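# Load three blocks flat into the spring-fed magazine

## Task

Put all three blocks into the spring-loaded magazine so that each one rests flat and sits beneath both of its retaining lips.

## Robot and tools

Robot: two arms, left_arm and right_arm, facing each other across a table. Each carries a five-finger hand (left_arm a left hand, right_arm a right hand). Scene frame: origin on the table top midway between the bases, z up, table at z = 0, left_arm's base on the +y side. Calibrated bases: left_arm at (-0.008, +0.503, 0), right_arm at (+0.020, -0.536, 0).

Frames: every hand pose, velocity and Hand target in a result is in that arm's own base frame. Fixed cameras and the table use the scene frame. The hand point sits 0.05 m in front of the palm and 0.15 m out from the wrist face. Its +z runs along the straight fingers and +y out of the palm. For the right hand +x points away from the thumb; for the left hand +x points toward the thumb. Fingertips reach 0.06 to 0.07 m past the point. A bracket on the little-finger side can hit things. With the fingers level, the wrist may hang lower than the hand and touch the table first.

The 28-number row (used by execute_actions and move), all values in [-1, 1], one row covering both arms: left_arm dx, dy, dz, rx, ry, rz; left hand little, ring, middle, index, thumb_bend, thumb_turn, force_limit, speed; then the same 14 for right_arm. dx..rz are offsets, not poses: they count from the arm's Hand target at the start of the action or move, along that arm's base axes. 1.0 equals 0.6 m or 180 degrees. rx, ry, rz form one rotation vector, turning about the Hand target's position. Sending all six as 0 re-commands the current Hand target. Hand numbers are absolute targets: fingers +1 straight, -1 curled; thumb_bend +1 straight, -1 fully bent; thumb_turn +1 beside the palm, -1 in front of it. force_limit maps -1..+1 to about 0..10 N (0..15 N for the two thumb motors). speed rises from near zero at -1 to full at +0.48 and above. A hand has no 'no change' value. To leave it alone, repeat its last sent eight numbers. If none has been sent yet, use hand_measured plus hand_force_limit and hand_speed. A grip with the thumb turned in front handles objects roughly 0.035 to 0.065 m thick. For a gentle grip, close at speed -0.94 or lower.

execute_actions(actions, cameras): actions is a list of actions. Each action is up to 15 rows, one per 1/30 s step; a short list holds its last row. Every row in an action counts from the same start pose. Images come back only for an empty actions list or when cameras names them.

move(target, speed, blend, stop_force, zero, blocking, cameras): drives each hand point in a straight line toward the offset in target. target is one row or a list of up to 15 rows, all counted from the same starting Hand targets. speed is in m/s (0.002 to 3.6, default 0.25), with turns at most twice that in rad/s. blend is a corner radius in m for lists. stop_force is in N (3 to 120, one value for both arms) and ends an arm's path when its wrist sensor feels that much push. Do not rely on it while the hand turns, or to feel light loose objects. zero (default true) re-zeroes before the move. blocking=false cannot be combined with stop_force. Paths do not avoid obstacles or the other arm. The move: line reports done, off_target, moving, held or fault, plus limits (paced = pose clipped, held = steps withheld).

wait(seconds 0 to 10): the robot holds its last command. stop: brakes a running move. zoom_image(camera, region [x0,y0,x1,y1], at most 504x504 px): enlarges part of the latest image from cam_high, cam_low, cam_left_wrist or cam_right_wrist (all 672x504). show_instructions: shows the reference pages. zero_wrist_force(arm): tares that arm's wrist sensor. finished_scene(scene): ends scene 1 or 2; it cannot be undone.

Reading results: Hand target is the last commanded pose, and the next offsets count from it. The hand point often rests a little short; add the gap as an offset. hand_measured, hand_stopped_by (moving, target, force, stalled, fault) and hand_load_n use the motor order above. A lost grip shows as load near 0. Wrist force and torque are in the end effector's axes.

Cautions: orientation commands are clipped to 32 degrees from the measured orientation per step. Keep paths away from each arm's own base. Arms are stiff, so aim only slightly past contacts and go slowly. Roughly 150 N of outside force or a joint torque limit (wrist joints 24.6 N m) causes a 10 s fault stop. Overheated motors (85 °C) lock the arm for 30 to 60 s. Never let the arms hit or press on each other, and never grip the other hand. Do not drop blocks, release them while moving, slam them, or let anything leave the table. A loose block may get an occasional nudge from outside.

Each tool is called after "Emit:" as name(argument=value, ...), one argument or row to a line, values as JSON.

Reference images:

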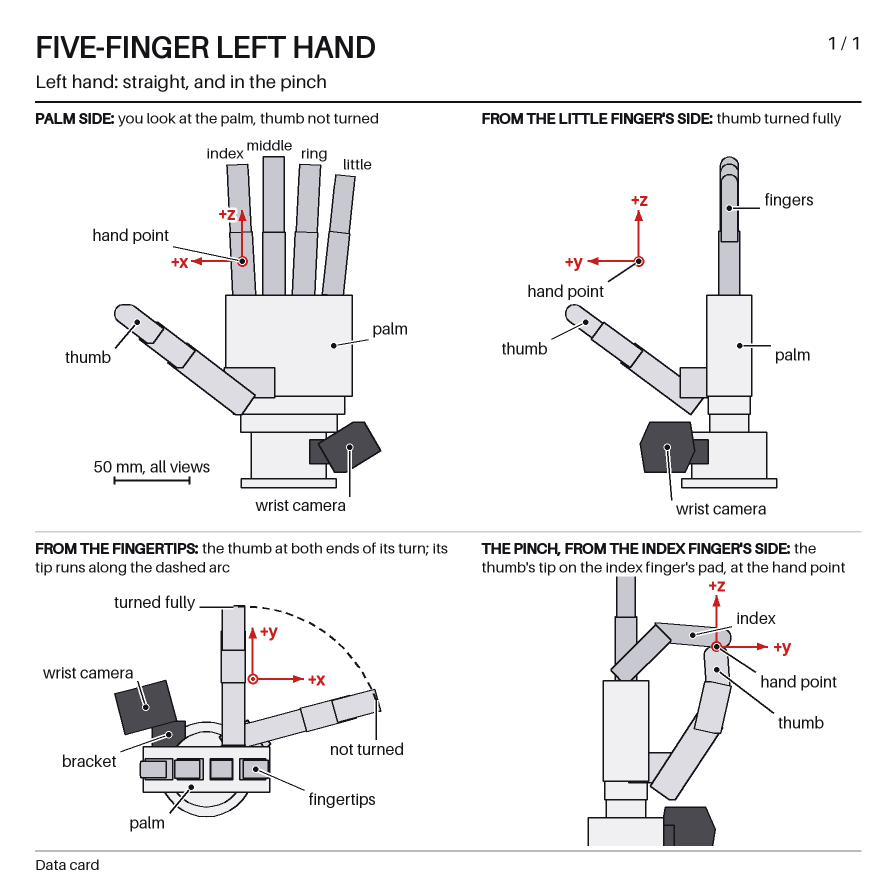

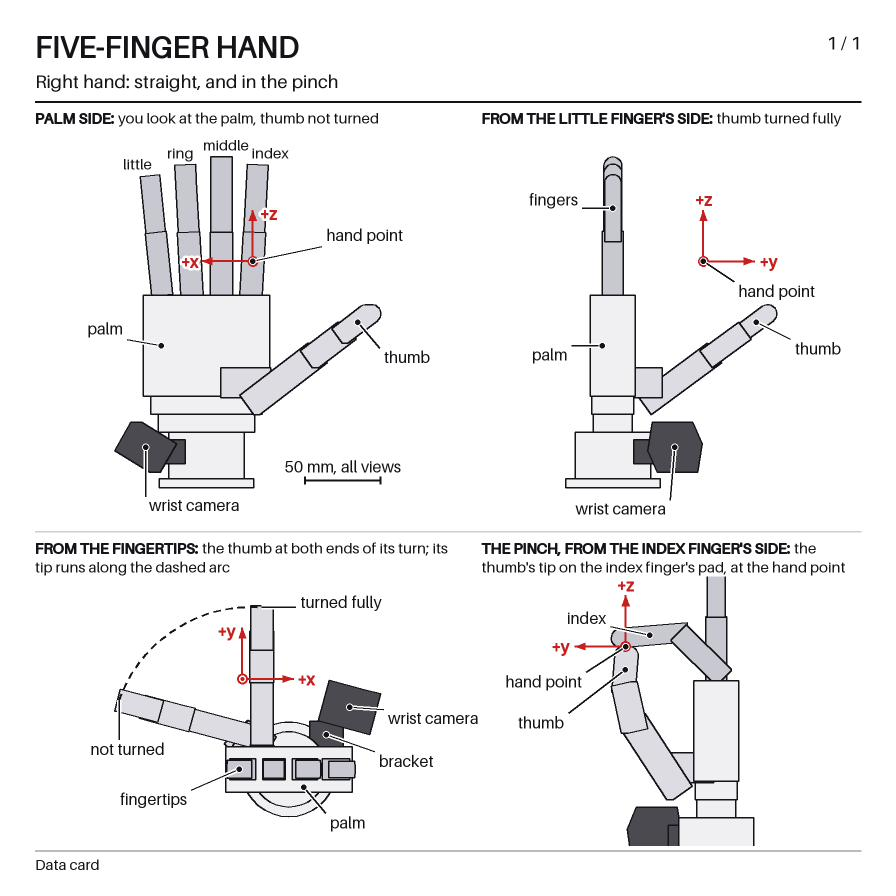

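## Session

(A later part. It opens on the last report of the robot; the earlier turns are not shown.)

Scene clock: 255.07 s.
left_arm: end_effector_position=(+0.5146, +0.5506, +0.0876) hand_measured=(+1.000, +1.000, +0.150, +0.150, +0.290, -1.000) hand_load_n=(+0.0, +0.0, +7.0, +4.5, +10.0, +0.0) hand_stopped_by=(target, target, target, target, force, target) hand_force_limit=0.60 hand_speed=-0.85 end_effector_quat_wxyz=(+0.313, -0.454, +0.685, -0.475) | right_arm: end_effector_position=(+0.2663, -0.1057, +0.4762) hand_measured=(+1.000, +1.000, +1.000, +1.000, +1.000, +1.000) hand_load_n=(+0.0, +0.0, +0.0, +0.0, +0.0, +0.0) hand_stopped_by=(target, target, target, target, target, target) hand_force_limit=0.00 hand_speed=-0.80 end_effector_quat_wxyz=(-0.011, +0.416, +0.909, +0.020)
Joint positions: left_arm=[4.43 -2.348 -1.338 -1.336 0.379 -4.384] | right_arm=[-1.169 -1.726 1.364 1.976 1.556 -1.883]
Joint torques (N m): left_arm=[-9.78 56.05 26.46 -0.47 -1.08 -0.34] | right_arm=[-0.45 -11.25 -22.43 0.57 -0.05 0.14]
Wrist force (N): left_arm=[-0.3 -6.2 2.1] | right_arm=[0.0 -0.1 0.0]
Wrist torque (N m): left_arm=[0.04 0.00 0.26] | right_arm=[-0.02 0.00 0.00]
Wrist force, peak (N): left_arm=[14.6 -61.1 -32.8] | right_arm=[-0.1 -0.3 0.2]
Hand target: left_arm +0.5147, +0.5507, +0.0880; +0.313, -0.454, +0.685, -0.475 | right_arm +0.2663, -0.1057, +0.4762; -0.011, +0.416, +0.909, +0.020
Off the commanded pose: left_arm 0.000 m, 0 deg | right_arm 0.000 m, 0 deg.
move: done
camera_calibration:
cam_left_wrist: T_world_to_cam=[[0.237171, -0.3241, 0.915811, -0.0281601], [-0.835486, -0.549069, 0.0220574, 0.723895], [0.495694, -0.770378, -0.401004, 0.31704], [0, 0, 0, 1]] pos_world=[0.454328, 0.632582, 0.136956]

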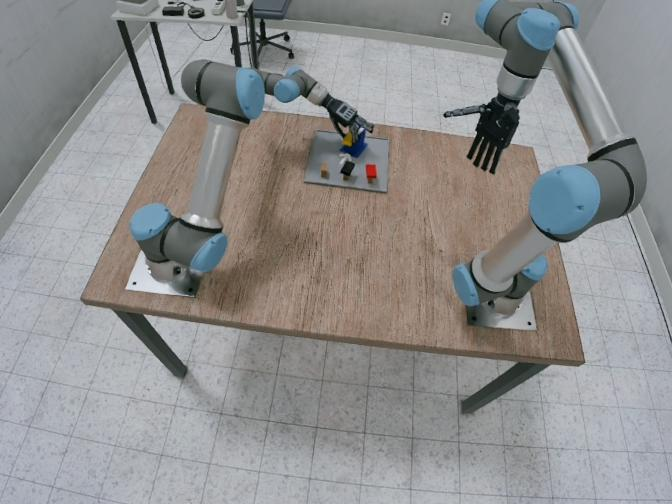

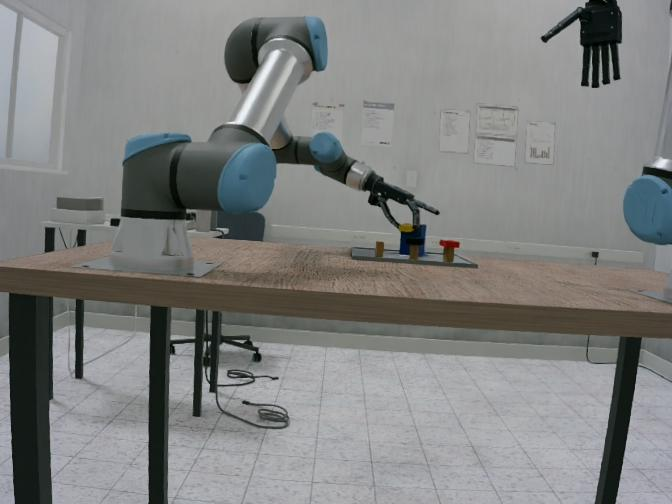

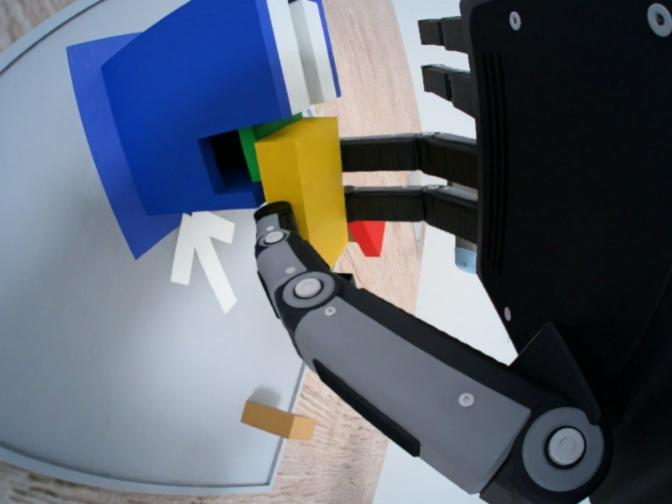

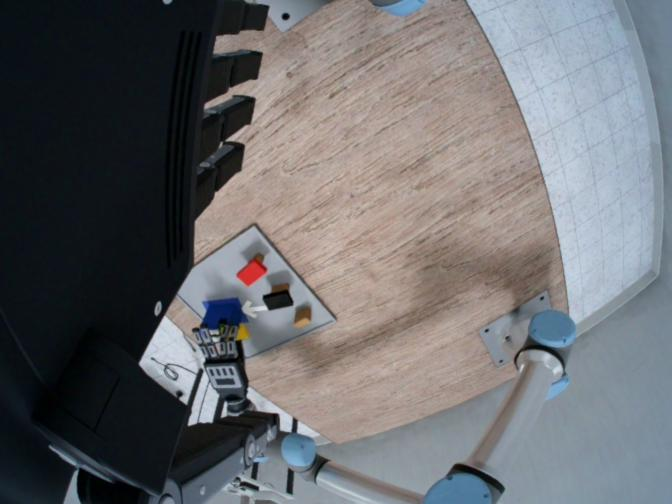

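Emit:
move(
  target=[
    [0,0,0.05,0,0,0,1,1,0.15,0.15,0.0,-1,0.6,-0.85,0,0,0,0,0,0,1,1,1,1,1,1,0,-0.8],
    [0.0322,0.0696,0.05,-0.0403,0.0187,0,1,1,0.15,0.15,0.0,-1,0.6,-0.85,0,0,0,0,0,0,1,1,1,1,1,1,0,-0.8],
  ],
  speed=0.1,
  blend=[0.005,0],
)

Emit:
move(
  target=[0,0,-0.04,0,0,0,1,1,0.15,0.15,0.0,-1,0.6,-0.85,0,0,0,0,0,0,1,1,1,1,1,1,0,-0.8],
  speed=0.015,
  stop_force=3,
  cameras=["cam_low", "cam_left_wrist"],
)

Emit:
zoom_image(
  camera="cam_left_wrist",
  region=[130, 0, 410, 310],
)

Emit:
zoom_image(
  camera="cam_low",
  region=[360, 170, 460, 270],
)

Scene clock: 261.70 s.
left_arm: end_effector_position=(+0.5340, +0.5924, +0.1180) hand_measured=(+1.000, +1.000, +0.150, +0.150, +0.290, -1.000) hand_load_n=(+0.0, +0.0, +5.0, +3.5, +11.5, +0.0) hand_stopped_by=(target, target, target, target, force, target) hand_force_limit=0.60 hand_speed=-0.85 end_effector_quat_wxyz=(+0.264, -0.487, +0.663, -0.504) | right_arm: end_effector_position=(+0.2663, -0.1057, +0.4762) hand_measured=(+1.000, +1.000, +1.000, +1.000, +1.000, +1.000) hand_load_n=(-0.5, +0.0, +0.0, +0.0, +0.0, +0.0) hand_stopped_by=(target, target, target, target, target, target) hand_force_limit=0.00 hand_speed=-0.80 end_effector_quat_wxyz=(-0.011, +0.416, +0.909, +0.020)
Joint positions: left_arm=[4.418 -2.472 -1.006 -1.635 0.394 -4.434] | right_arm=[-1.169 -1.726 1.364 1.976 1.556 -1.883]
Joint torques (N m): left_arm=[-12.42 42.61 30.08 -0.2 0.38 1.36] | right_arm=[-0.26 -11.73 -22.43 0.62 -0.1 0.04]
Wrist force (N): left_arm=[1.9 -1.7 0.2] | right_arm=[-0.1 0.0 0.2]
Wrist torque (N m): left_arm=[-0.06 -0.22 0.13] | right_arm=[-0.01 0.00 0.00]
Wrist force, peak (N): left_arm=[1.7 -7.6 1.5] | right_arm=[-0.2 -0.2 0.3]
Hand target: left_arm +0.5340, +0.5924, +0.1180; +0.263, -0.487, +0.663, -0.504 | right_arm +0.2663, -0.1057, +0.4762; -0.011, +0.416, +0.909, +0.020
Off the commanded pose: left_arm 0.000 m, 0 deg | right_arm 0.000 m, 0 deg.
move: done

Scene clock: 263.67 s.
left_arm: end_effector_position=(+0.5340, +0.5924, +0.1079) hand_measured=(+1.000, +1.000, +0.150, +0.150, +0.290, -1.000) hand_load_n=(+0.0, +0.0, +5.0, +3.5, +11.0, +0.5) hand_stopped_by=(target, target, target, target, force, target) hand_force_limit=0.60 hand_speed=-0.85 end_effector_quat_wxyz=(+0.263, -0.487, +0.663, -0.504) | right_arm: end_effector_position=(+0.2663, -0.1057, +0.4762) hand_measured=(+1.000, +1.000, +1.000, +1.000, +1.000, +1.000) hand_load_n=(+0.0, +0.0, +0.0, +0.0, +0.0, +0.0) hand_stopped_by=(target, target, target, target, target, target) hand_force_limit=0.00 hand_speed=-0.80 end_effector_quat_wxyz=(-0.011, +0.416, +0.909, +0.020)
Joint positions: left_arm=[4.418 -2.482 -1.014 -1.617 0.394 -4.434] | right_arm=[-1.169 -1.726 1.364 1.976 1.556 -1.883]
Joint torques (N m): left_arm=[-12.23 61.54 27.98 0.05 0.31 0.59] | right_arm=[-0.53 -11 -22.68 0.58 -0.09 0.18]
Wrist force (N): left_arm=[2.4 -5.1 -1.0] | right_arm=[-0.1 -0.1 0.1]
Wrist torque (N m): left_arm=[-0.11 -0.21 0.21] | right_arm=[-0.01 0.00 0.00]
Wrist force, peak (N): left_arm=[4.1 -11.4 -4.1] | right_arm=[-0.1 -0.2 0.3]
Hand target: left_arm +0.5340, +0.5924, +0.1079; +0.263, -0.487, +0.663, -0.504 (not the last commanded pose) | right_arm +0.2663, -0.1057, +0.4762; -0.011, +0.416, +0.909, +0.020
Off the commanded pose: left_arm 0.014 m, 0 deg | right_arm 0.000 m, 0 deg.
move: contact (left_arm)
camera_calibration:
cam_left_wrist: T_world_to_cam=[[0.291354, -0.206978, 0.933956, -0.138117], [-0.830654, -0.538983, 0.139681, 0.741316], [0.474475, -0.816491, -0.328962, 0.378611], [0, 0, 0, 1]] pos_world=[0.476377, 0.680102, 0.149996]
Images, in order (width x height): cam_low 672x504, cam_left_wrist 672x504.

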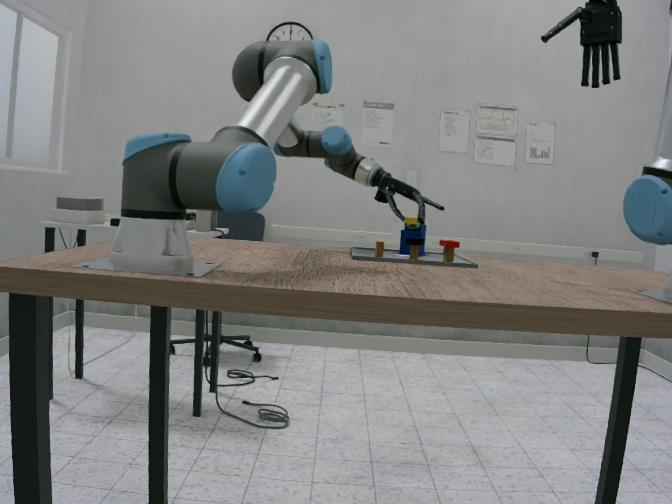

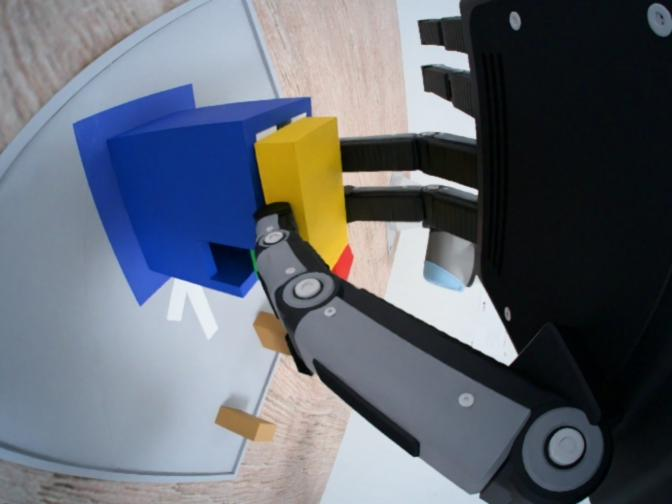

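Scaled by 1.626 from the camera's 672x504 image, which has a finer 960x720 frame.

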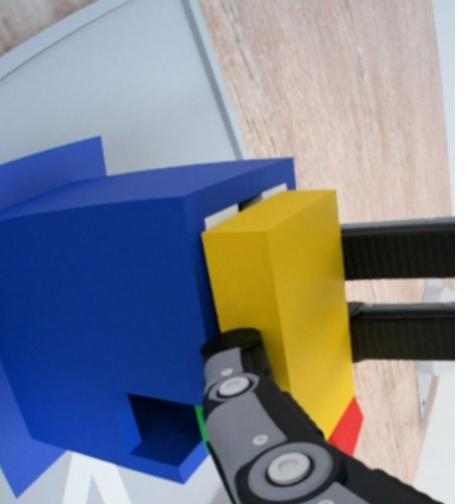

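Scaled by 5.040 from the camera's 672x504 image, which has a finer 960x720 frame.

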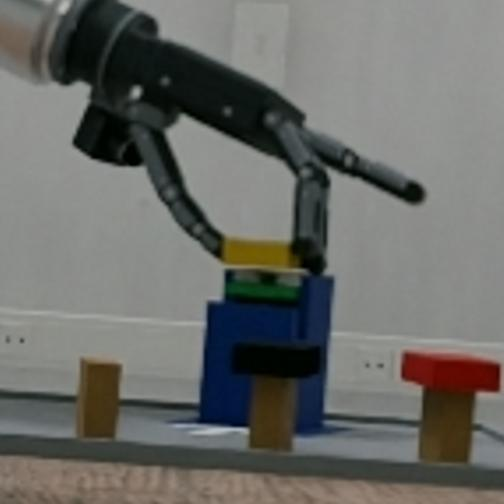

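Emit:
move(
  target=[0,0,0,0,0,0,1,1,0.15,0.15,0.35,-1,0.6,-0.85,0,0,0,0,0,0,1,1,1,1,1,1,0,-0.8],
  speed=0.05,
)

Emit:
move(
  target=[0,0,0.0075,0,0,0,1,1,0.15,0.15,0.35,-1,0.6,-0.85,0,0,0,0,0,0,1,1,1,1,1,1,0,-0.8],
  speed=0.03,
)

Emit:
move(
  target=[0,0,0,0,0,0,1,1,0.25,0.25,0.5,-1,0.6,-0.5,0,0,0,0,0,0,1,1,1,1,1,1,0,-0.8],
  speed=0.03,
  cameras=["cam_low", "cam_left_wrist"],
)

Emit:
zoom_image(
  camera="cam_left_wrist",
  region=[130, 0, 410, 310],
)

Emit:
zoom_image(
  camera="cam_low",
  region=[380, 190, 450, 250],
)

Scene clock: 272.50 s.
left_arm: end_effector_position=(+0.5340, +0.5924, +0.1080) hand_measured=(+1.000, +1.000, +0.150, +0.150, +0.350, -1.000) hand_load_n=(+0.0, +0.0, +2.5, +0.0, +0.0, +0.0) hand_stopped_by=(target, target, target, target, target, target) hand_force_limit=0.60 hand_speed=-0.85 end_effector_quat_wxyz=(+0.263, -0.487, +0.663, -0.504) | right_arm: end_effector_position=(+0.2663, -0.1057, +0.4762) hand_measured=(+1.000, +1.000, +1.000, +1.000, +1.000, +1.000) hand_load_n=(+0.0, +0.0, +0.0, +0.0, +0.0, +0.0) hand_stopped_by=(target, target, target, target, target, target) hand_force_limit=0.00 hand_speed=-0.80 end_effector_quat_wxyz=(-0.011, +0.416, +0.909, +0.020)
Joint positions: left_arm=[4.418 -2.482 -1.014 -1.617 0.394 -4.434] | right_arm=[-1.169 -1.726 1.364 1.976 1.556 -1.883]
Joint torques (N m): left_arm=[-10.94 59.99 25.21 0.24 0.4 -0.39] | right_arm=[-0.17 -11.17 -22.69 0.54 -0.1 0.22]
Wrist force (N): left_arm=[2.5 -6.9 0.0] | right_arm=[0.0 -0.1 0.2]
Wrist torque (N m): left_arm=[-0.06 -0.20 0.26] | right_arm=[-0.02 -0.01 0.00]
Wrist force, peak (N): left_arm=[2.3 -7.1 0.3] | right_arm=[-0.2 -0.2 0.4]
Hand target: left_arm +0.5340, +0.5924, +0.1079; +0.263, -0.487, +0.663, -0.504 | right_arm +0.2663, -0.1057, +0.4762; -0.011, +0.416, +0.909, +0.020
Off the commanded pose: left_arm 0.000 m, 0 deg | right_arm 0.000 m, 0 deg.
move: done

Scene clock: 273.23 s.
left_arm: end_effector_position=(+0.5340, +0.5924, +0.1122) hand_measured=(+1.000, +1.000, +0.150, +0.150, +0.350, -1.000) hand_load_n=(+0.0, +0.0, +0.0, +0.0, +0.0, +0.0) hand_stopped_by=(target, target, target, target, target, target) hand_force_limit=0.60 hand_speed=-0.85 end_effector_quat_wxyz=(+0.263, -0.487, +0.663, -0.504) | right_arm: end_effector_position=(+0.2663, -0.1057, +0.4762) hand_measured=(+1.000, +1.000, +1.000, +1.000, +1.000, +1.000) hand_load_n=(+0.0, +0.0, +0.0, +0.0, +0.0, +0.0) hand_stopped_by=(target, target, target, target, target, target) hand_force_limit=0.00 hand_speed=-0.80 end_effector_quat_wxyz=(-0.011, +0.416, +0.909, +0.020)
Joint positions: left_arm=[4.418 -2.478 -1.011 -1.625 0.394 -4.434] | right_arm=[-1.169 -1.726 1.364 1.976 1.556 -1.883]
Joint torques (N m): left_arm=[-9.7 63.41 27.75 0.55 0.38 -0.33] | right_arm=[0.31 -10.9 -22.84 0.43 -0.05 0.13]
Wrist force (N): left_arm=[2.2 -2.5 0.0] | right_arm=[-0.2 -0.1 0.2]
Wrist torque (N m): left_arm=[-0.10 -0.27 0.16] | right_arm=[-0.02 0.01 -0.01]
Wrist force, peak (N): left_arm=[2.5 -6.9 0.1] | right_arm=[0.0 -0.1 0.3]
Hand target: left_arm +0.5340, +0.5924, +0.1124; +0.263, -0.487, +0.663, -0.504 | right_arm +0.2663, -0.1057, +0.4762; -0.011, +0.416, +0.909, +0.020
Off the commanded pose: left_arm 0.000 m, 0 deg | right_arm 0.000 m, 0 deg.
move: done

Scene clock: 273.73 s.
left_arm: end_effector_position=(+0.5340, +0.5924, +0.1124) hand_measured=(+1.000, +1.000, +0.250, +0.250, +0.500, -1.000) hand_load_n=(+0.0, +0.0, +0.0, +0.0, +0.0, +0.0) hand_stopped_by=(target, target, target, target, target, target) hand_force_limit=0.60 hand_speed=-0.50 end_effector_quat_wxyz=(+0.263, -0.487, +0.663, -0.504) | right_arm: end_effector_position=(+0.2663, -0.1057, +0.4762) hand_measured=(+1.000, +1.000, +1.000, +1.000, +1.000, +1.000) hand_load_n=(+0.0, +0.0, +0.0, +0.0, +0.0, +0.0) hand_stopped_by=(target, target, target, target, target, target) hand_force_limit=0.00 hand_speed=-0.80 end_effector_quat_wxyz=(-0.011, +0.416, +0.909, +0.020)
Joint positions: left_arm=[4.418 -2.478 -1.01 -1.625 0.394 -4.434] | right_arm=[-1.169 -1.726 1.364 1.976 1.556 -1.883]
Joint torques (N m): left_arm=[-10.38 63.24 29.21 0.04 0.26 1.15] | right_arm=[-0.81 -10.98 -23.04 0.52 -0.09 0.17]
Wrist force (N): left_arm=[1.8 -2.2 0.3] | right_arm=[0.0 -0.1 0.1]
Wrist torque (N m): left_arm=[-0.08 -0.19 0.14] | right_arm=[-0.02 -0.01 0.00]
Wrist force, peak (N): left_arm=[2.3 -2.3 0.3] | right_arm=[-0.1 -0.4 0.2]
Hand target: left_arm +0.5340, +0.5924, +0.1124; +0.263, -0.487, +0.663, -0.504 | right_arm +0.2663, -0.1057, +0.4762; -0.011, +0.416, +0.909, +0.020
Off the commanded pose: left_arm 0.000 m, 0 deg | right_arm 0.000 m, 0 deg.
move: done
camera_calibration:
cam_left_wrist: T_world_to_cam=[[0.291354, -0.206978, 0.933956, -0.14232], [-0.830654, -0.538983, 0.139681, 0.740688], [0.474475, -0.816491, -0.328962, 0.380091], [0, 0, 0, 1]] pos_world=[0.476377, 0.680102, 0.154496]
Images, in order (width x height): cam_low 672x504, cam_left_wrist 672x504.

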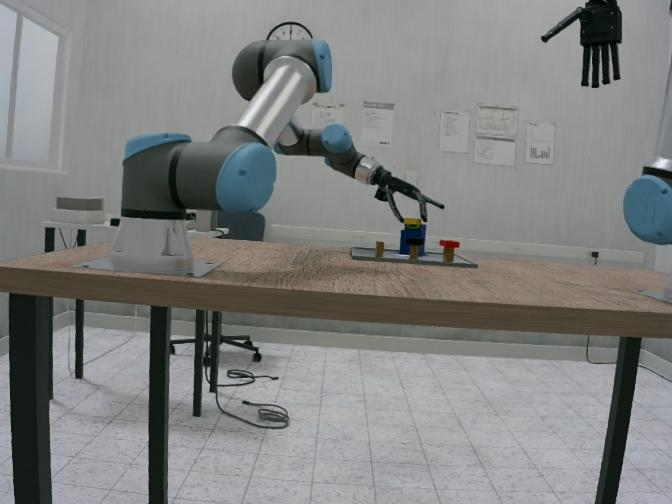

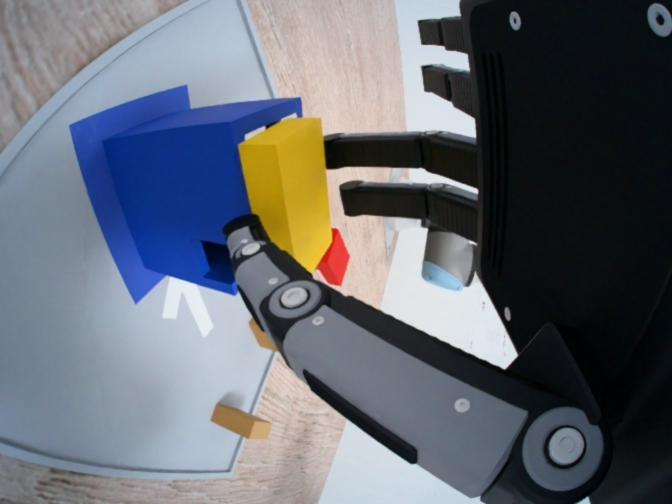

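Scaled by 1.626 from the camera's 672x504 image, which has a finer 960x720 frame.

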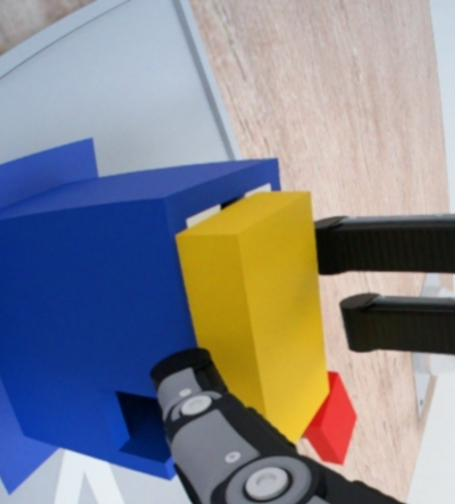

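Scaled by 7.200 from the camera's 672x504 image, which has a finer 960x720 frame.

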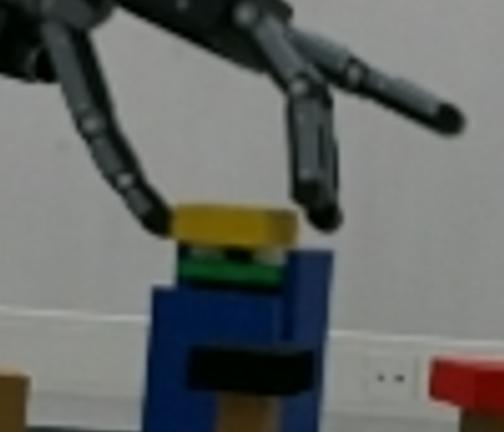

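Emit:
move(
  target=[
    [-0.0047,-0.0062,0.006,0.0954,-0.0717,0,1,1,0.25,0.25,0.5,-1,0.6,-0.5,0,0,0,0,0,0,1,1,1,1,1,1,0,-0.8],
    [-0.0047,-0.0062,-0.0130,0.0954,-0.0717,0,1,1,0.25,0.25,0.5,-1,0.6,-0.5,0,0,0,0,0,0,1,1,1,1,1,1,0,-0.8],
  ],
  speed=0.1,
  cameras=["cam_low", "cam_left_wrist"],
)

Emit:
zoom_image(
  camera="cam_left_wrist",
  region=[130, 0, 410, 310],
)

Emit:
zoom_image(
  camera="cam_low",
  region=[380, 190, 450, 250],
)

Scene clock: 286.50 s.
left_arm: end_effector_position=(+0.5311, +0.5887, +0.1048) hand_measured=(+1.000, +1.000, +0.250, +0.250, +0.500, -1.000) hand_load_n=(+0.0, +0.0, +0.0, +0.0, +0.0, +0.0) hand_stopped_by=(target, target, target, target, target, target) hand_force_limit=0.60 hand_speed=-0.50 end_effector_quat_wxyz=(+0.406, -0.383, +0.697, -0.451) | right_arm: end_effector_position=(+0.2663, -0.1057, +0.4762) hand_measured=(+1.000, +1.000, +1.000, +1.000, +1.000, +1.000) hand_load_n=(+0.0, +0.0, +0.0, +0.0, +0.0, +0.0) hand_stopped_by=(target, target, target, target, target, target) hand_force_limit=0.00 hand_speed=-0.80 end_effector_quat_wxyz=(-0.011, +0.416, +0.909, +0.020)
Joint positions: left_arm=[4.444 -2.373 -1.303 -1.276 0.276 -4.233] | right_arm=[-1.169 -1.726 1.364 1.976 1.556 -1.883]
Joint torques (N m): left_arm=[11.79 35.79 10.05 3.66 -3.04 -1.15] | right_arm=[0.05 -10.76 -22.3 0.61 -0.12 0.08]
Wrist force (N): left_arm=[1.8 -2.4 0.4] | right_arm=[0.1 -0.1 0.2]
Wrist torque (N m): left_arm=[-0.10 -0.31 0.29] | right_arm=[-0.04 -0.02 0.00]
Wrist force, peak (N): left_arm=[1.4 -3.2 0.1] | right_arm=[-0.1 -0.1 0.4]
Hand target: left_arm +0.5312, +0.5887, +0.1046; +0.406, -0.383, +0.697, -0.451 | right_arm +0.2663, -0.1057, +0.4762; -0.011, +0.416, +0.909, +0.020
Off the commanded pose: left_arm 0.000 m, 0 deg | right_arm 0.000 m, 0 deg.
move: done
camera_calibration:
cam_left_wrist: T_world_to_cam=[[0.0854989, -0.480927, 0.872582, 0.141959], [-0.822601, -0.528212, -0.210525, 0.763428], [0.562155, -0.699787, -0.440773, 0.272372], [0, 0, 0, 1]] pos_world=[0.462744, 0.662126, 0.156904]
Images, in order (width x height): cam_low 672x504, cam_left_wrist 672x504.

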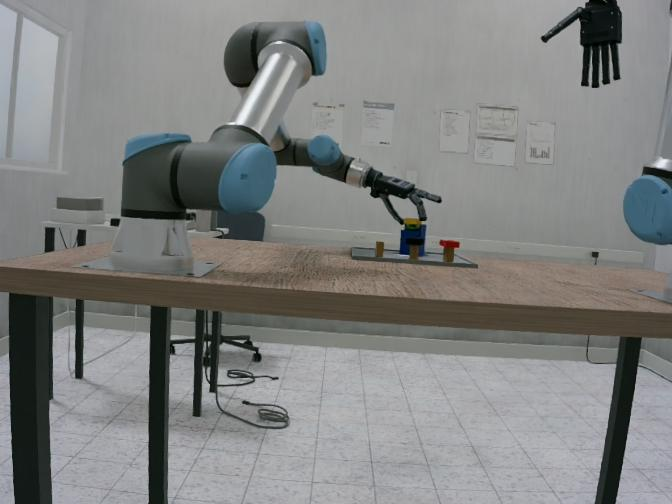

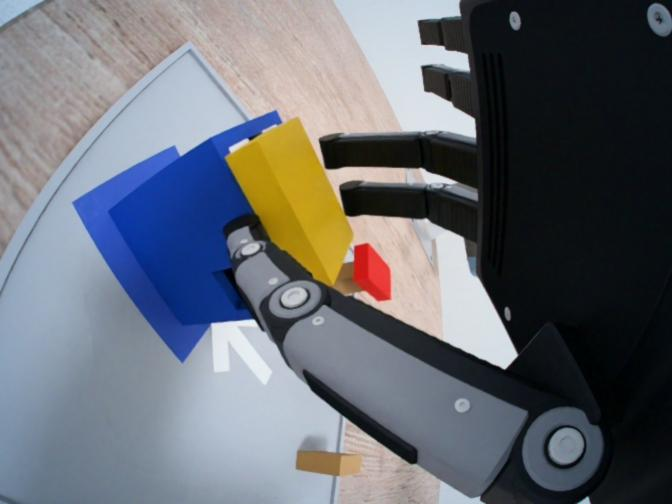

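Scaled by 1.626 from the camera's 672x504 image, which has a finer 960x720 frame.

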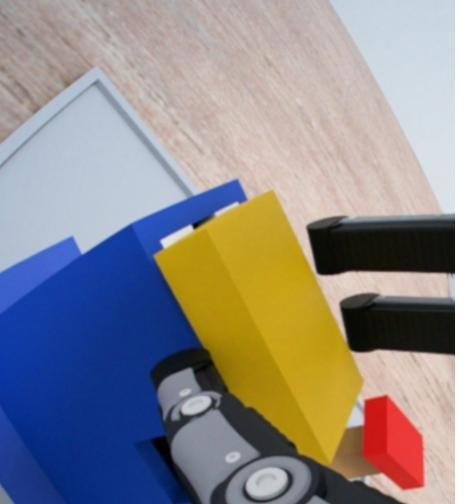

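Scaled by 7.200 from the camera's 672x504 image, which has a finer 960x720 frame.

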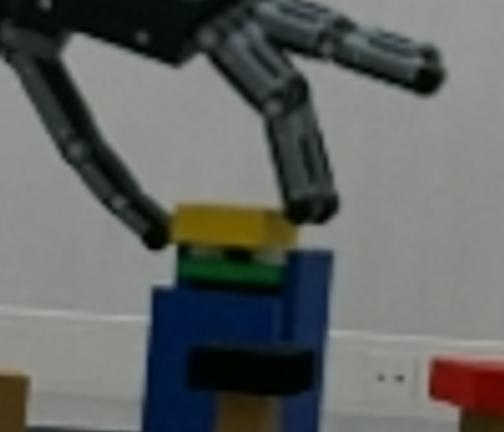

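Emit:
move(
  target=[0,0,0,0,0,0,1,1,0.15,0.15,0.42,-1,-0.2,-0.6,0,0,0,0,0,0,1,1,1,1,1,1,0,-0.8],
  speed=0.05,
)

Emit:
move(
  target=[0,0,-0.0042,0,0,0,1,1,0.15,0.15,0.42,-1,-0.2,-0.6,0,0,0,0,0,0,1,1,1,1,1,1,0,-0.8],
  speed=0.03,
)

Emit:
move(
  target=[0,0,0,0,0,0,1,1,0.15,0.15,-0.1,-1,0.65,-0.85,0,0,0,0,0,0,1,1,1,1,1,1,0,-0.8],
  speed=0.03,
  cameras=["cam_low", "cam_left_wrist"],
)

Emit:
zoom_image(
  camera="cam_left_wrist",
  region=[130, 0, 410, 310],
)

Emit:
zoom_image(
  camera="cam_low",
  region=[380, 190, 450, 250],
)

Scene clock: 289.80 s.
left_arm: end_effector_position=(+0.5312, +0.5887, +0.1046) hand_measured=(+1.000, +1.000, +0.150, +0.150, +0.420, -1.000) hand_load_n=(+0.0, +0.0, +0.0, +0.0, +0.0, +0.0) hand_stopped_by=(target, target, target, target, target, target) hand_force_limit=-0.20 hand_speed=-0.60 end_effector_quat_wxyz=(+0.406, -0.383, +0.697, -0.451) | right_arm: end_effector_position=(+0.2663, -0.1057, +0.4762) hand_measured=(+1.000, +1.000, +1.000, +1.000, +1.000, +1.000) hand_load_n=(+0.0, +0.0, +0.0, -0.5, +0.0, +0.0) hand_stopped_by=(target, target, target, target, target, target) hand_force_limit=0.00 hand_speed=-0.80 end_effector_quat_wxyz=(-0.011, +0.416, +0.909, +0.020)
Joint positions: left_arm=[4.444 -2.374 -1.303 -1.276 0.276 -4.233] | right_arm=[-1.169 -1.726 1.364 1.976 1.556 -1.883]
Joint torques (N m): left_arm=[-8.18 36.48 11.27 4.02 -2.6 -1.12] | right_arm=[-0.86 -10.94 -22.43 0.5 -0.04 0.15]
Wrist force (N): left_arm=[1.8 -2.6 0.2] | right_arm=[-0.1 -0.1 0.0]
Wrist torque (N m): left_arm=[-0.12 -0.31 0.29] | right_arm=[-0.02 0.01 -0.01]
Wrist force, peak (N): left_arm=[1.9 -2.7 0.4] | right_arm=[-0.3 -0.1 0.3]
Hand target: left_arm +0.5312, +0.5887, +0.1046; +0.406, -0.383, +0.697, -0.451 | right_arm +0.2663, -0.1057, +0.4762; -0.011, +0.416, +0.909, +0.020
Off the commanded pose: left_arm 0.000 m, 0 deg | right_arm 0.000 m, 0 deg.
move: done

Scene clock: 290.50 s.
left_arm: end_effector_position=(+0.5312, +0.5887, +0.1023) hand_measured=(+1.000, +1.000, +0.150, +0.150, +0.420, -1.000) hand_load_n=(+0.0, -0.5, +0.0, +0.0, +0.0, +0.0) hand_stopped_by=(target, target, target, target, target, target) hand_force_limit=-0.20 hand_speed=-0.60 end_effector_quat_wxyz=(+0.406, -0.383, +0.697, -0.451) | right_arm: end_effector_position=(+0.2663, -0.1057, +0.4762) hand_measured=(+1.000, +1.000, +1.000, +1.000, +1.000, +1.000) hand_load_n=(+0.0, +0.0, +0.0, +0.0, -0.5, +0.0) hand_stopped_by=(target, target, target, target, target, target) hand_force_limit=0.00 hand_speed=-0.80 end_effector_quat_wxyz=(-0.011, +0.416, +0.909, +0.020)
Joint positions: left_arm=[4.444 -2.376 -1.305 -1.271 0.276 -4.233] | right_arm=[-1.169 -1.726 1.364 1.976 1.556 -1.883]
Joint torques (N m): left_arm=[-8.43 35.95 10.11 3.93 -1.68 0.69] | right_arm=[-0.3 -10.61 -22.48 0.61 -0.18 0.18]
Wrist force (N): left_arm=[1.6 -2.4 0.4] | right_arm=[-0.1 -0.3 0.0]
Wrist torque (N m): left_arm=[-0.07 -0.29 0.27] | right_arm=[-0.04 0.01 -0.01]
Wrist force, peak (N): left_arm=[1.6 -3.0 0.3] | right_arm=[0.1 -0.1 0.3]
Hand target: left_arm +0.5312, +0.5887, +0.1021; +0.406, -0.383, +0.697, -0.451 | right_arm +0.2663, -0.1057, +0.4762; -0.011, +0.416, +0.909, +0.020
Off the commanded pose: left_arm 0.000 m, 0 deg | right_arm 0.000 m, 0 deg.
move: done

Scene clock: 291.33 s.
left_arm: end_effector_position=(+0.5312, +0.5887, +0.1021) hand_measured=(+1.000, +1.000, +0.150, +0.150, +0.300, -1.000) hand_load_n=(+0.0, +0.0, +5.0, +5.5, +13.0, -0.5) hand_stopped_by=(target, target, target, target, force, target) hand_force_limit=0.65 hand_speed=-0.85 end_effector_quat_wxyz=(+0.406, -0.383, +0.697, -0.451) | right_arm: end_effector_position=(+0.2663, -0.1057, +0.4762) hand_measured=(+1.000, +1.000, +1.000, +1.000, +1.000, +1.000) hand_load_n=(+0.0, +0.0, +0.0, +0.0, +0.0, +0.0) hand_stopped_by=(target, target, target, target, target, target) hand_force_limit=0.00 hand_speed=-0.80 end_effector_quat_wxyz=(-0.011, +0.416, +0.909, +0.020)
Joint positions: left_arm=[4.444 -2.377 -1.305 -1.271 0.276 -4.233] | right_arm=[-1.169 -1.726 1.364 1.976 1.556 -1.883]
Joint torques (N m): left_arm=[-9.14 35.96 12.64 3.82 -0.81 -1.43] | right_arm=[-0.32 -11.1 -22.83 0.58 -0.16 0.08]
Wrist force (N): left_arm=[1.2 -2.9 -0.5] | right_arm=[0.1 -0.1 0.2]
Wrist torque (N m): left_arm=[-0.14 -0.26 0.27] | right_arm=[-0.02 -0.02 0.00]
Wrist force, peak (N): left_arm=[1.4 -3.2 -1.9] | right_arm=[0.0 -0.4 0.1]
Hand target: left_arm +0.5312, +0.5887, +0.1021; +0.406, -0.383, +0.697, -0.451 | right_arm +0.2663, -0.1057, +0.4762; -0.011, +0.416, +0.909, +0.020
Off the commanded pose: left_arm 0.000 m, 0 deg | right_arm 0.000 m, 0 deg.
move: done
camera_calibration:
cam_left_wrist: T_world_to_cam=[[0.0855342, -0.480897, 0.872595, 0.14418], [-0.82255, -0.528293, -0.210519, 0.762993], [0.562224, -0.699747, -0.440749, 0.271107], [0, 0, 0, 1]] pos_world=[0.462845, 0.662125, 0.154304]
Images, in order (width x height): cam_low 672x504, cam_left_wrist 672x504.

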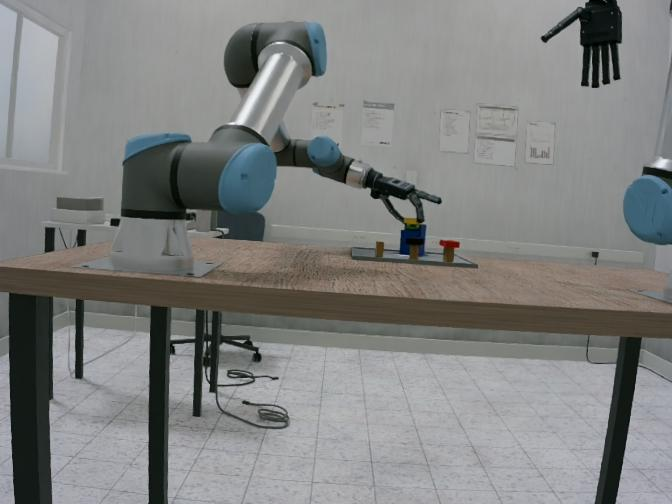

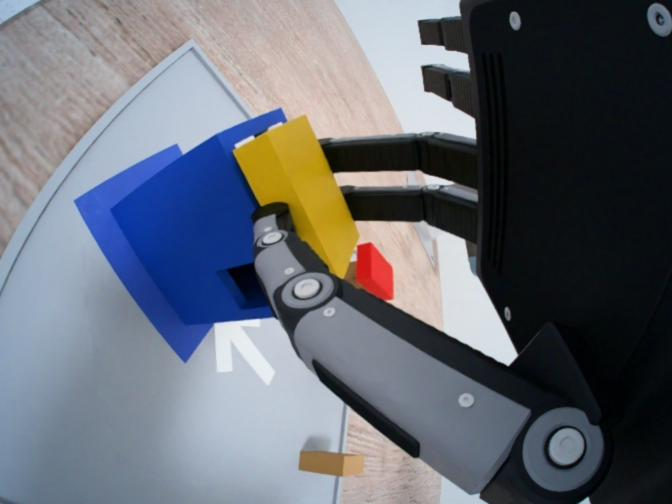

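Scaled by 1.626 from the camera's 672x504 image, which has a finer 960x720 frame.

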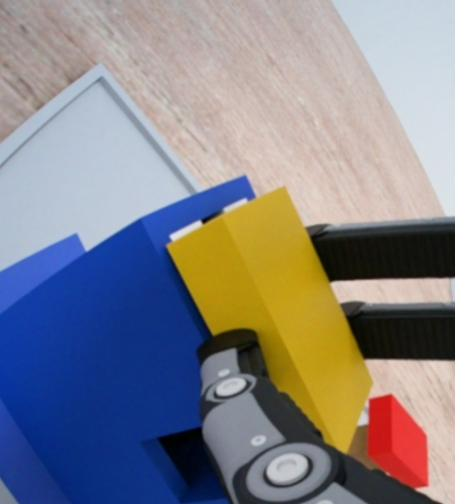

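Scaled by 7.200 from the camera's 672x504 image, which has a finer 960x720 frame.

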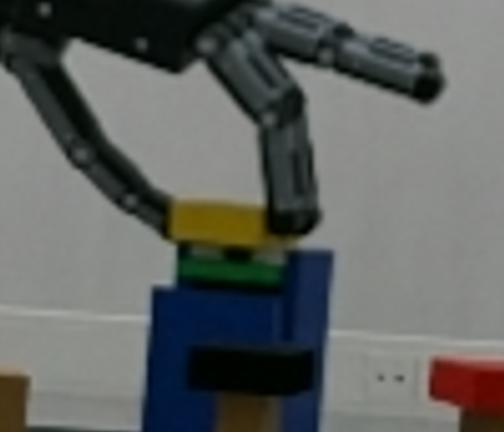

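Emit:
move(
  target=[
    [0,0,0.02,0,0,0,1,1,0.15,0.15,-0.1,-1,0.65,-0.85,0,0,0,0,0,0,1,1,1,1,1,1,0,-0.8],
    [-0.0222,-0.0637,0.02,-0.0101,0.0047,0.005,1,1,0.15,0.15,-0.1,-1,0.65,-0.85,0,0,0,0,0,0,1,1,1,1,1,1,0,-0.8],
    [-0.0222,-0.0637,0.0,-0.0101,0.0047,0.005,1,1,0.15,0.15,-0.1,-1,0.65,-0.85,0,0,0,0,0,0,1,1,1,1,1,1,0,-0.8],
  ],
  speed=0.08,
  blend=[0.004,0.004,0],
  cameras=["cam_low", "cam_left_wrist"],
)

Emit:
zoom_image(
  camera="cam_left_wrist",
  region=[130, 0, 410, 310],
)

Emit:
zoom_image(
  camera="cam_low",
  region=[380, 190, 450, 250],
)

Scene clock: 296.07 s.
left_arm: end_effector_position=(+0.5178, +0.5505, +0.1022) hand_measured=(+1.000, +1.000, +0.150, +0.150, +0.300, -1.000) hand_load_n=(+0.0, +0.0, +4.5, +5.5, +13.0, -0.5) hand_stopped_by=(target, target, target, target, force, target) hand_force_limit=0.65 hand_speed=-0.85 end_effector_quat_wxyz=(+0.398, -0.398, +0.690, -0.456) | right_arm: end_effector_position=(+0.2663, -0.1057, +0.4762) hand_measured=(+1.000, +1.000, +1.000, +1.000, +1.000, +1.000) hand_load_n=(+0.0, +0.0, +0.0, +0.0, +0.0, +0.0) hand_stopped_by=(target, target, target, target, target, target) hand_force_limit=0.00 hand_speed=-0.80 end_effector_quat_wxyz=(-0.011, +0.416, +0.909, +0.020)
Joint positions: left_arm=[4.447 -2.297 -1.458 -1.185 0.278 -4.281] | right_arm=[-1.169 -1.726 1.364 1.976 1.556 -1.883]
Joint torques (N m): left_arm=[12.13 33.95 13.09 4.3 0.32 -1.1] | right_arm=[-0.59 -11.09 -22.56 0.5 -0.07 0.07]
Wrist force (N): left_arm=[1.8 -1.9 0.5] | right_arm=[0.0 -0.2 0.1]
Wrist torque (N m): left_arm=[-0.10 -0.29 0.27] | right_arm=[-0.03 -0.01 -0.01]
Wrist force, peak (N): left_arm=[1.5 -3.1 -0.5] | right_arm=[-0.3 -0.2 0.2]
Hand target: left_arm +0.5178, +0.5505, +0.1021; +0.398, -0.398, +0.690, -0.456 | right_arm +0.2663, -0.1057, +0.4762; -0.011, +0.416, +0.909, +0.020
Off the commanded pose: left_arm 0.000 m, 0 deg | right_arm 0.000 m, 0 deg.
move: done
camera_calibration:
cam_left_wrist: T_world_to_cam=[[0.105741, -0.451532, 0.885967, 0.0989416], [-0.817084, -0.547242, -0.181382, 0.736509], [0.566738, -0.70473, -0.426806, 0.25088], [0, 0, 0, 1]] pos_world=[0.449144, 0.624526, 0.153007]
Images, in order (width x height): cam_low 672x504, cam_left_wrist 672x504.

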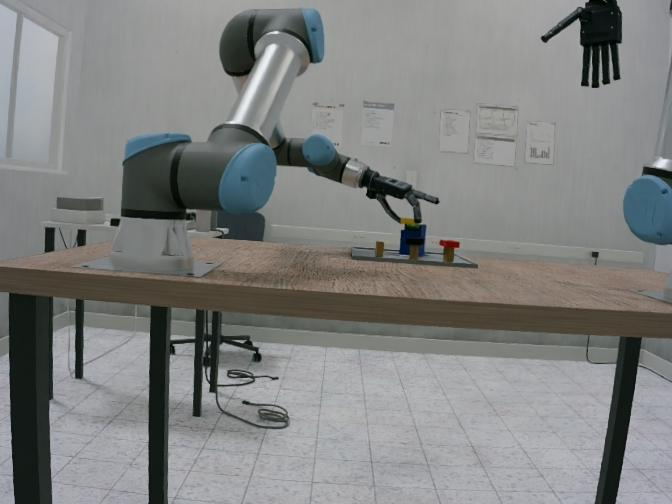

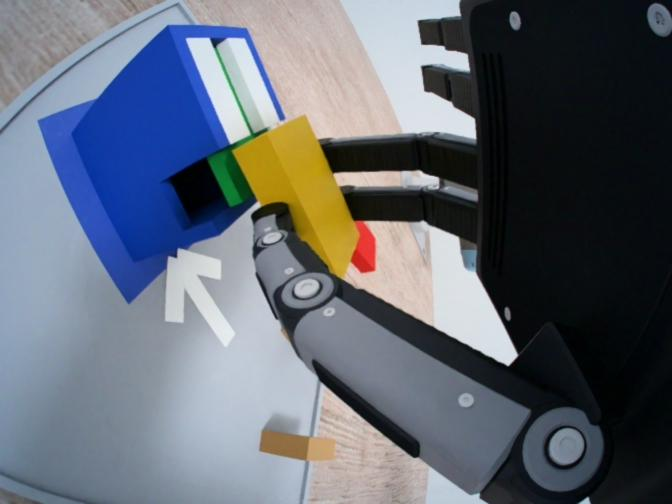

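Scaled by 1.626 from the camera's 672x504 image, which has a finer 960x720 frame.

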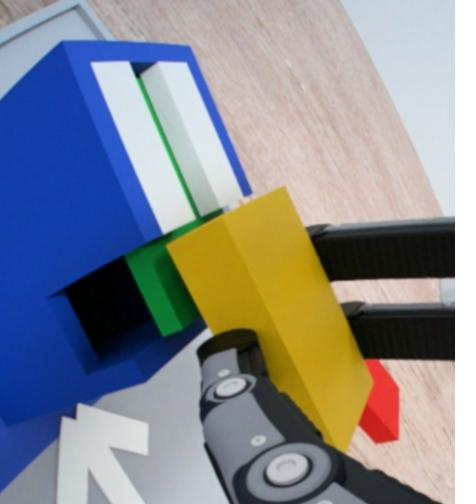

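Scaled by 7.200 from the camera's 672x504 image, which has a finer 960x720 frame.

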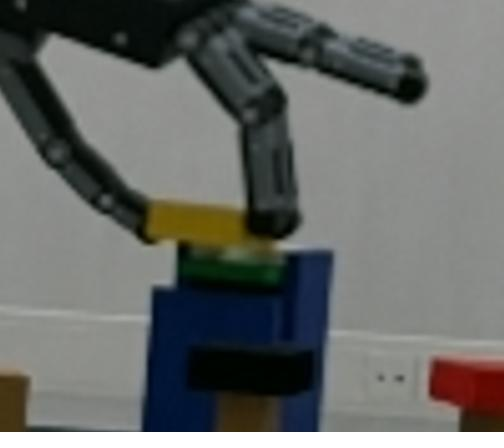

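Emit:
move(
  target=[0,0,-0.025,0,0,0,1,1,0.15,0.15,-0.1,-1,0.65,-0.85,0,0,0,0,0,0,1,1,1,1,1,1,0,-0.8],
  speed=0.03,
  cameras=["cam_left_wrist"],
)

Emit:
zoom_image(
  camera="cam_left_wrist",
  region=[130, 0, 410, 310],
)

Scene clock: 298.93 s.
left_arm: end_effector_position=(+0.5178, +0.5505, +0.0873) hand_measured=(+1.000, +1.000, +0.150, +0.150, +0.300, -1.000) hand_load_n=(+0.0, +0.0, +5.0, +5.5, +11.5, -0.5) hand_stopped_by=(target, target, target, target, force, target) hand_force_limit=0.65 hand_speed=-0.85 end_effector_quat_wxyz=(+0.398, -0.398, +0.690, -0.456) | right_arm: end_effector_position=(+0.2663, -0.1057, +0.4762) hand_measured=(+1.000, +1.000, +1.000, +1.000, +1.000, +1.000) hand_load_n=(+0.0, +0.0, +0.0, +0.0, +0.0, +0.0) hand_stopped_by=(target, target, target, target, target, target) hand_force_limit=0.00 hand_speed=-0.80 end_effector_quat_wxyz=(-0.011, +0.416, +0.909, +0.020)
Joint positions: left_arm=[4.447 -2.318 -1.466 -1.157 0.278 -4.282] | right_arm=[-1.169 -1.726 1.364 1.976 1.556 -1.883]
Joint torques (N m): left_arm=[9.16 30.3 8.75 3.88 0.13 -0.88] | right_arm=[-0.51 -11.22 -22.9 0.6 -0.08 0.05]
Wrist force (N): left_arm=[2.8 -6.5 -1.1] | right_arm=[0.0 -0.3 0.2]
Wrist torque (N m): left_arm=[-0.16 -0.24 0.34] | right_arm=[-0.06 -0.01 -0.01]
Wrist force, peak (N): left_arm=[3.2 -6.5 -1.2] | right_arm=[-0.2 -0.2 0.4]
Hand target: left_arm +0.5178, +0.5505, +0.0871; +0.398, -0.398, +0.690, -0.456 | right_arm +0.2663, -0.1057, +0.4762; -0.011, +0.416, +0.909, +0.020
Off the commanded pose: left_arm 0.000 m, 0 deg | right_arm 0.000 m, 0 deg.
move: done
camera_calibration:
cam_left_wrist: T_world_to_cam=[[0.105798, -0.451533, 0.88596, 0.112129], [-0.817003, -0.547358, -0.1814, 0.733763], [0.566845, -0.70464, -0.426812, 0.244473], [0, 0, 0, 1]] pos_world=[0.449045, 0.624526, 0.138107]
Images, in order (width x height): cam_left_wrist 672x504.

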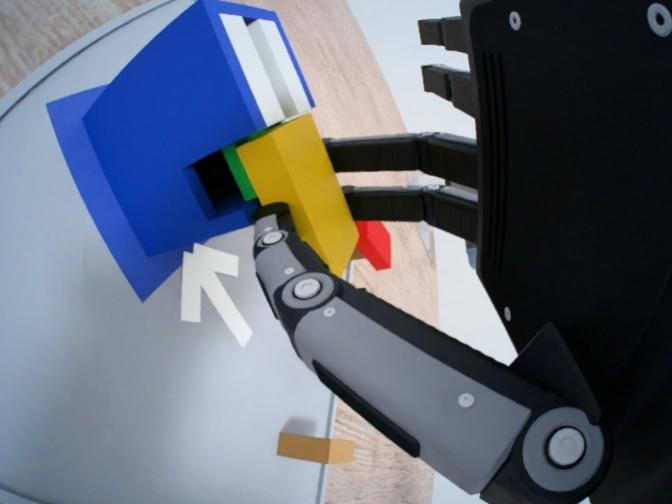

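Scaled by 1.626 from the camera's 672x504 image, which has a finer 960x720 frame.

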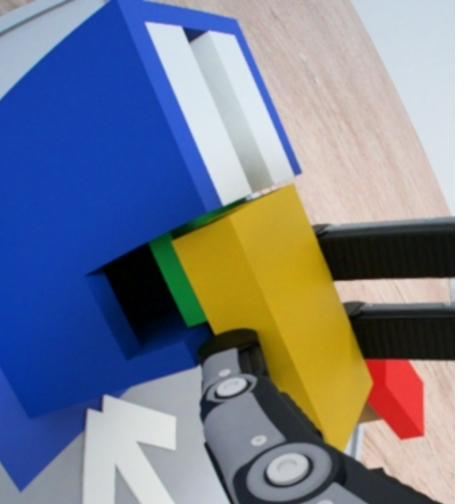

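Emit:
move(
  target=[0,0,-0.0093,-0.0076,0.0035,0,1,1,0.15,0.15,-0.1,-1,0.65,-0.85,0,0,0,0,0,0,1,1,1,1,1,1,0,-0.8],
  speed=0.03,
  cameras=["cam_left_wrist", "cam_low"],
)

Emit:
zoom_image(
  camera="cam_left_wrist",
  region=[130, 0, 410, 310],
)

Emit:
zoom_image(
  camera="cam_low",
  region=[380, 190, 450, 250],
)

Scene clock: 300.57 s.
left_arm: end_effector_position=(+0.5178, +0.5505, +0.0817) hand_measured=(+1.000, +1.000, +0.152, +0.152, +0.298, -1.000) hand_load_n=(+0.5, +0.0, +9.5, +8.5, +0.5, -2.5) hand_stopped_by=(target, target, target, target, force, target) hand_force_limit=0.65 hand_speed=-0.85 end_effector_quat_wxyz=(+0.390, -0.405, +0.686, -0.462) | right_arm: end_effector_position=(+0.2663, -0.1057, +0.4762) hand_measured=(+1.000, +1.000, +1.000, +1.000, +1.000, +1.000) hand_load_n=(+0.0, +0.0, +0.0, +0.0, +0.0, +0.0) hand_stopped_by=(target, target, target, target, target, target) hand_force_limit=0.00 hand_speed=-0.80 end_effector_quat_wxyz=(-0.011, +0.416, +0.909, +0.020)
Joint positions: left_arm=[4.446 -2.33 -1.453 -1.175 0.282 -4.288] | right_arm=[-1.169 -1.726 1.364 1.976 1.556 -1.883]
Joint torques (N m): left_arm=[-22.2 6.76 14.94 -1.37 5.2 -0.83] | right_arm=[0.11 -11.34 -22.87 0.56 0.01 0.09]
Wrist force (N): left_arm=[5.9 -40.0 -25.2] | right_arm=[-0.1 0.0 0.2]
Wrist torque (N m): left_arm=[-1.12 -0.66 0.94] | right_arm=[0.00 0.00 0.00]
Wrist force, peak (N): left_arm=[5.9 -40.0 -25.2] | right_arm=[0.1 -0.2 0.3]
Hand target: left_arm +0.5178, +0.5505, +0.0815; +0.389, -0.405, +0.686, -0.462 | right_arm +0.2663, -0.1057, +0.4762; -0.011, +0.416, +0.909, +0.020
Off the commanded pose: left_arm 0.000 m, 0 deg | right_arm 0.000 m, 0 deg.
move: done
camera_calibration:
cam_left_wrist: T_world_to_cam=[[0.115442, -0.430632, 0.895114, 0.0997705], [-0.818758, -0.551476, -0.159716, 0.734124], [0.562413, -0.714444, -0.416247, 0.248916], [0, 0, 0, 1]] pos_world=[0.449559, 0.625653, 0.131556]
Images, in order (width x height): cam_low 672x504, cam_left_wrist 672x504.

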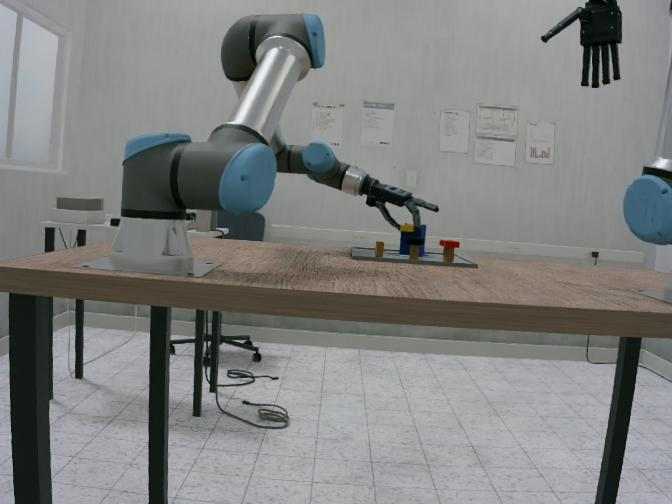

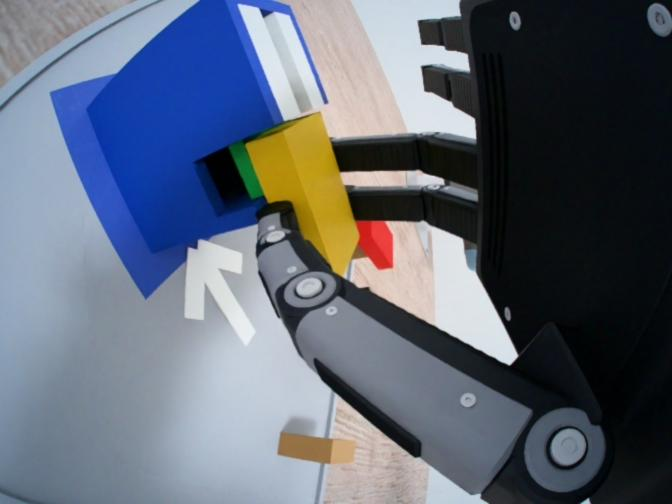

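Scaled by 1.626 from the camera's 672x504 image, which has a finer 960x720 frame.

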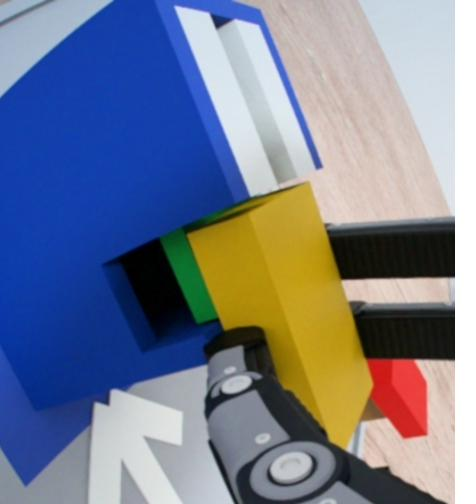

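Scaled by 7.200 from the camera's 672x504 image, which has a finer 960x720 frame.

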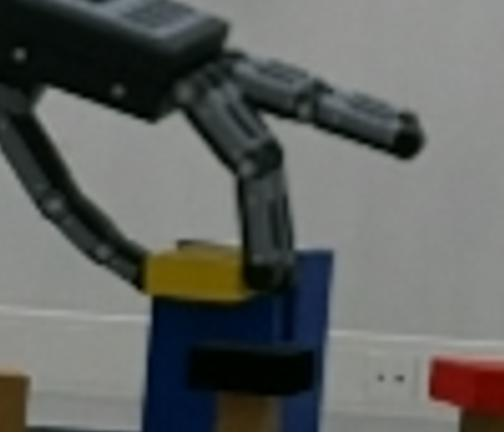

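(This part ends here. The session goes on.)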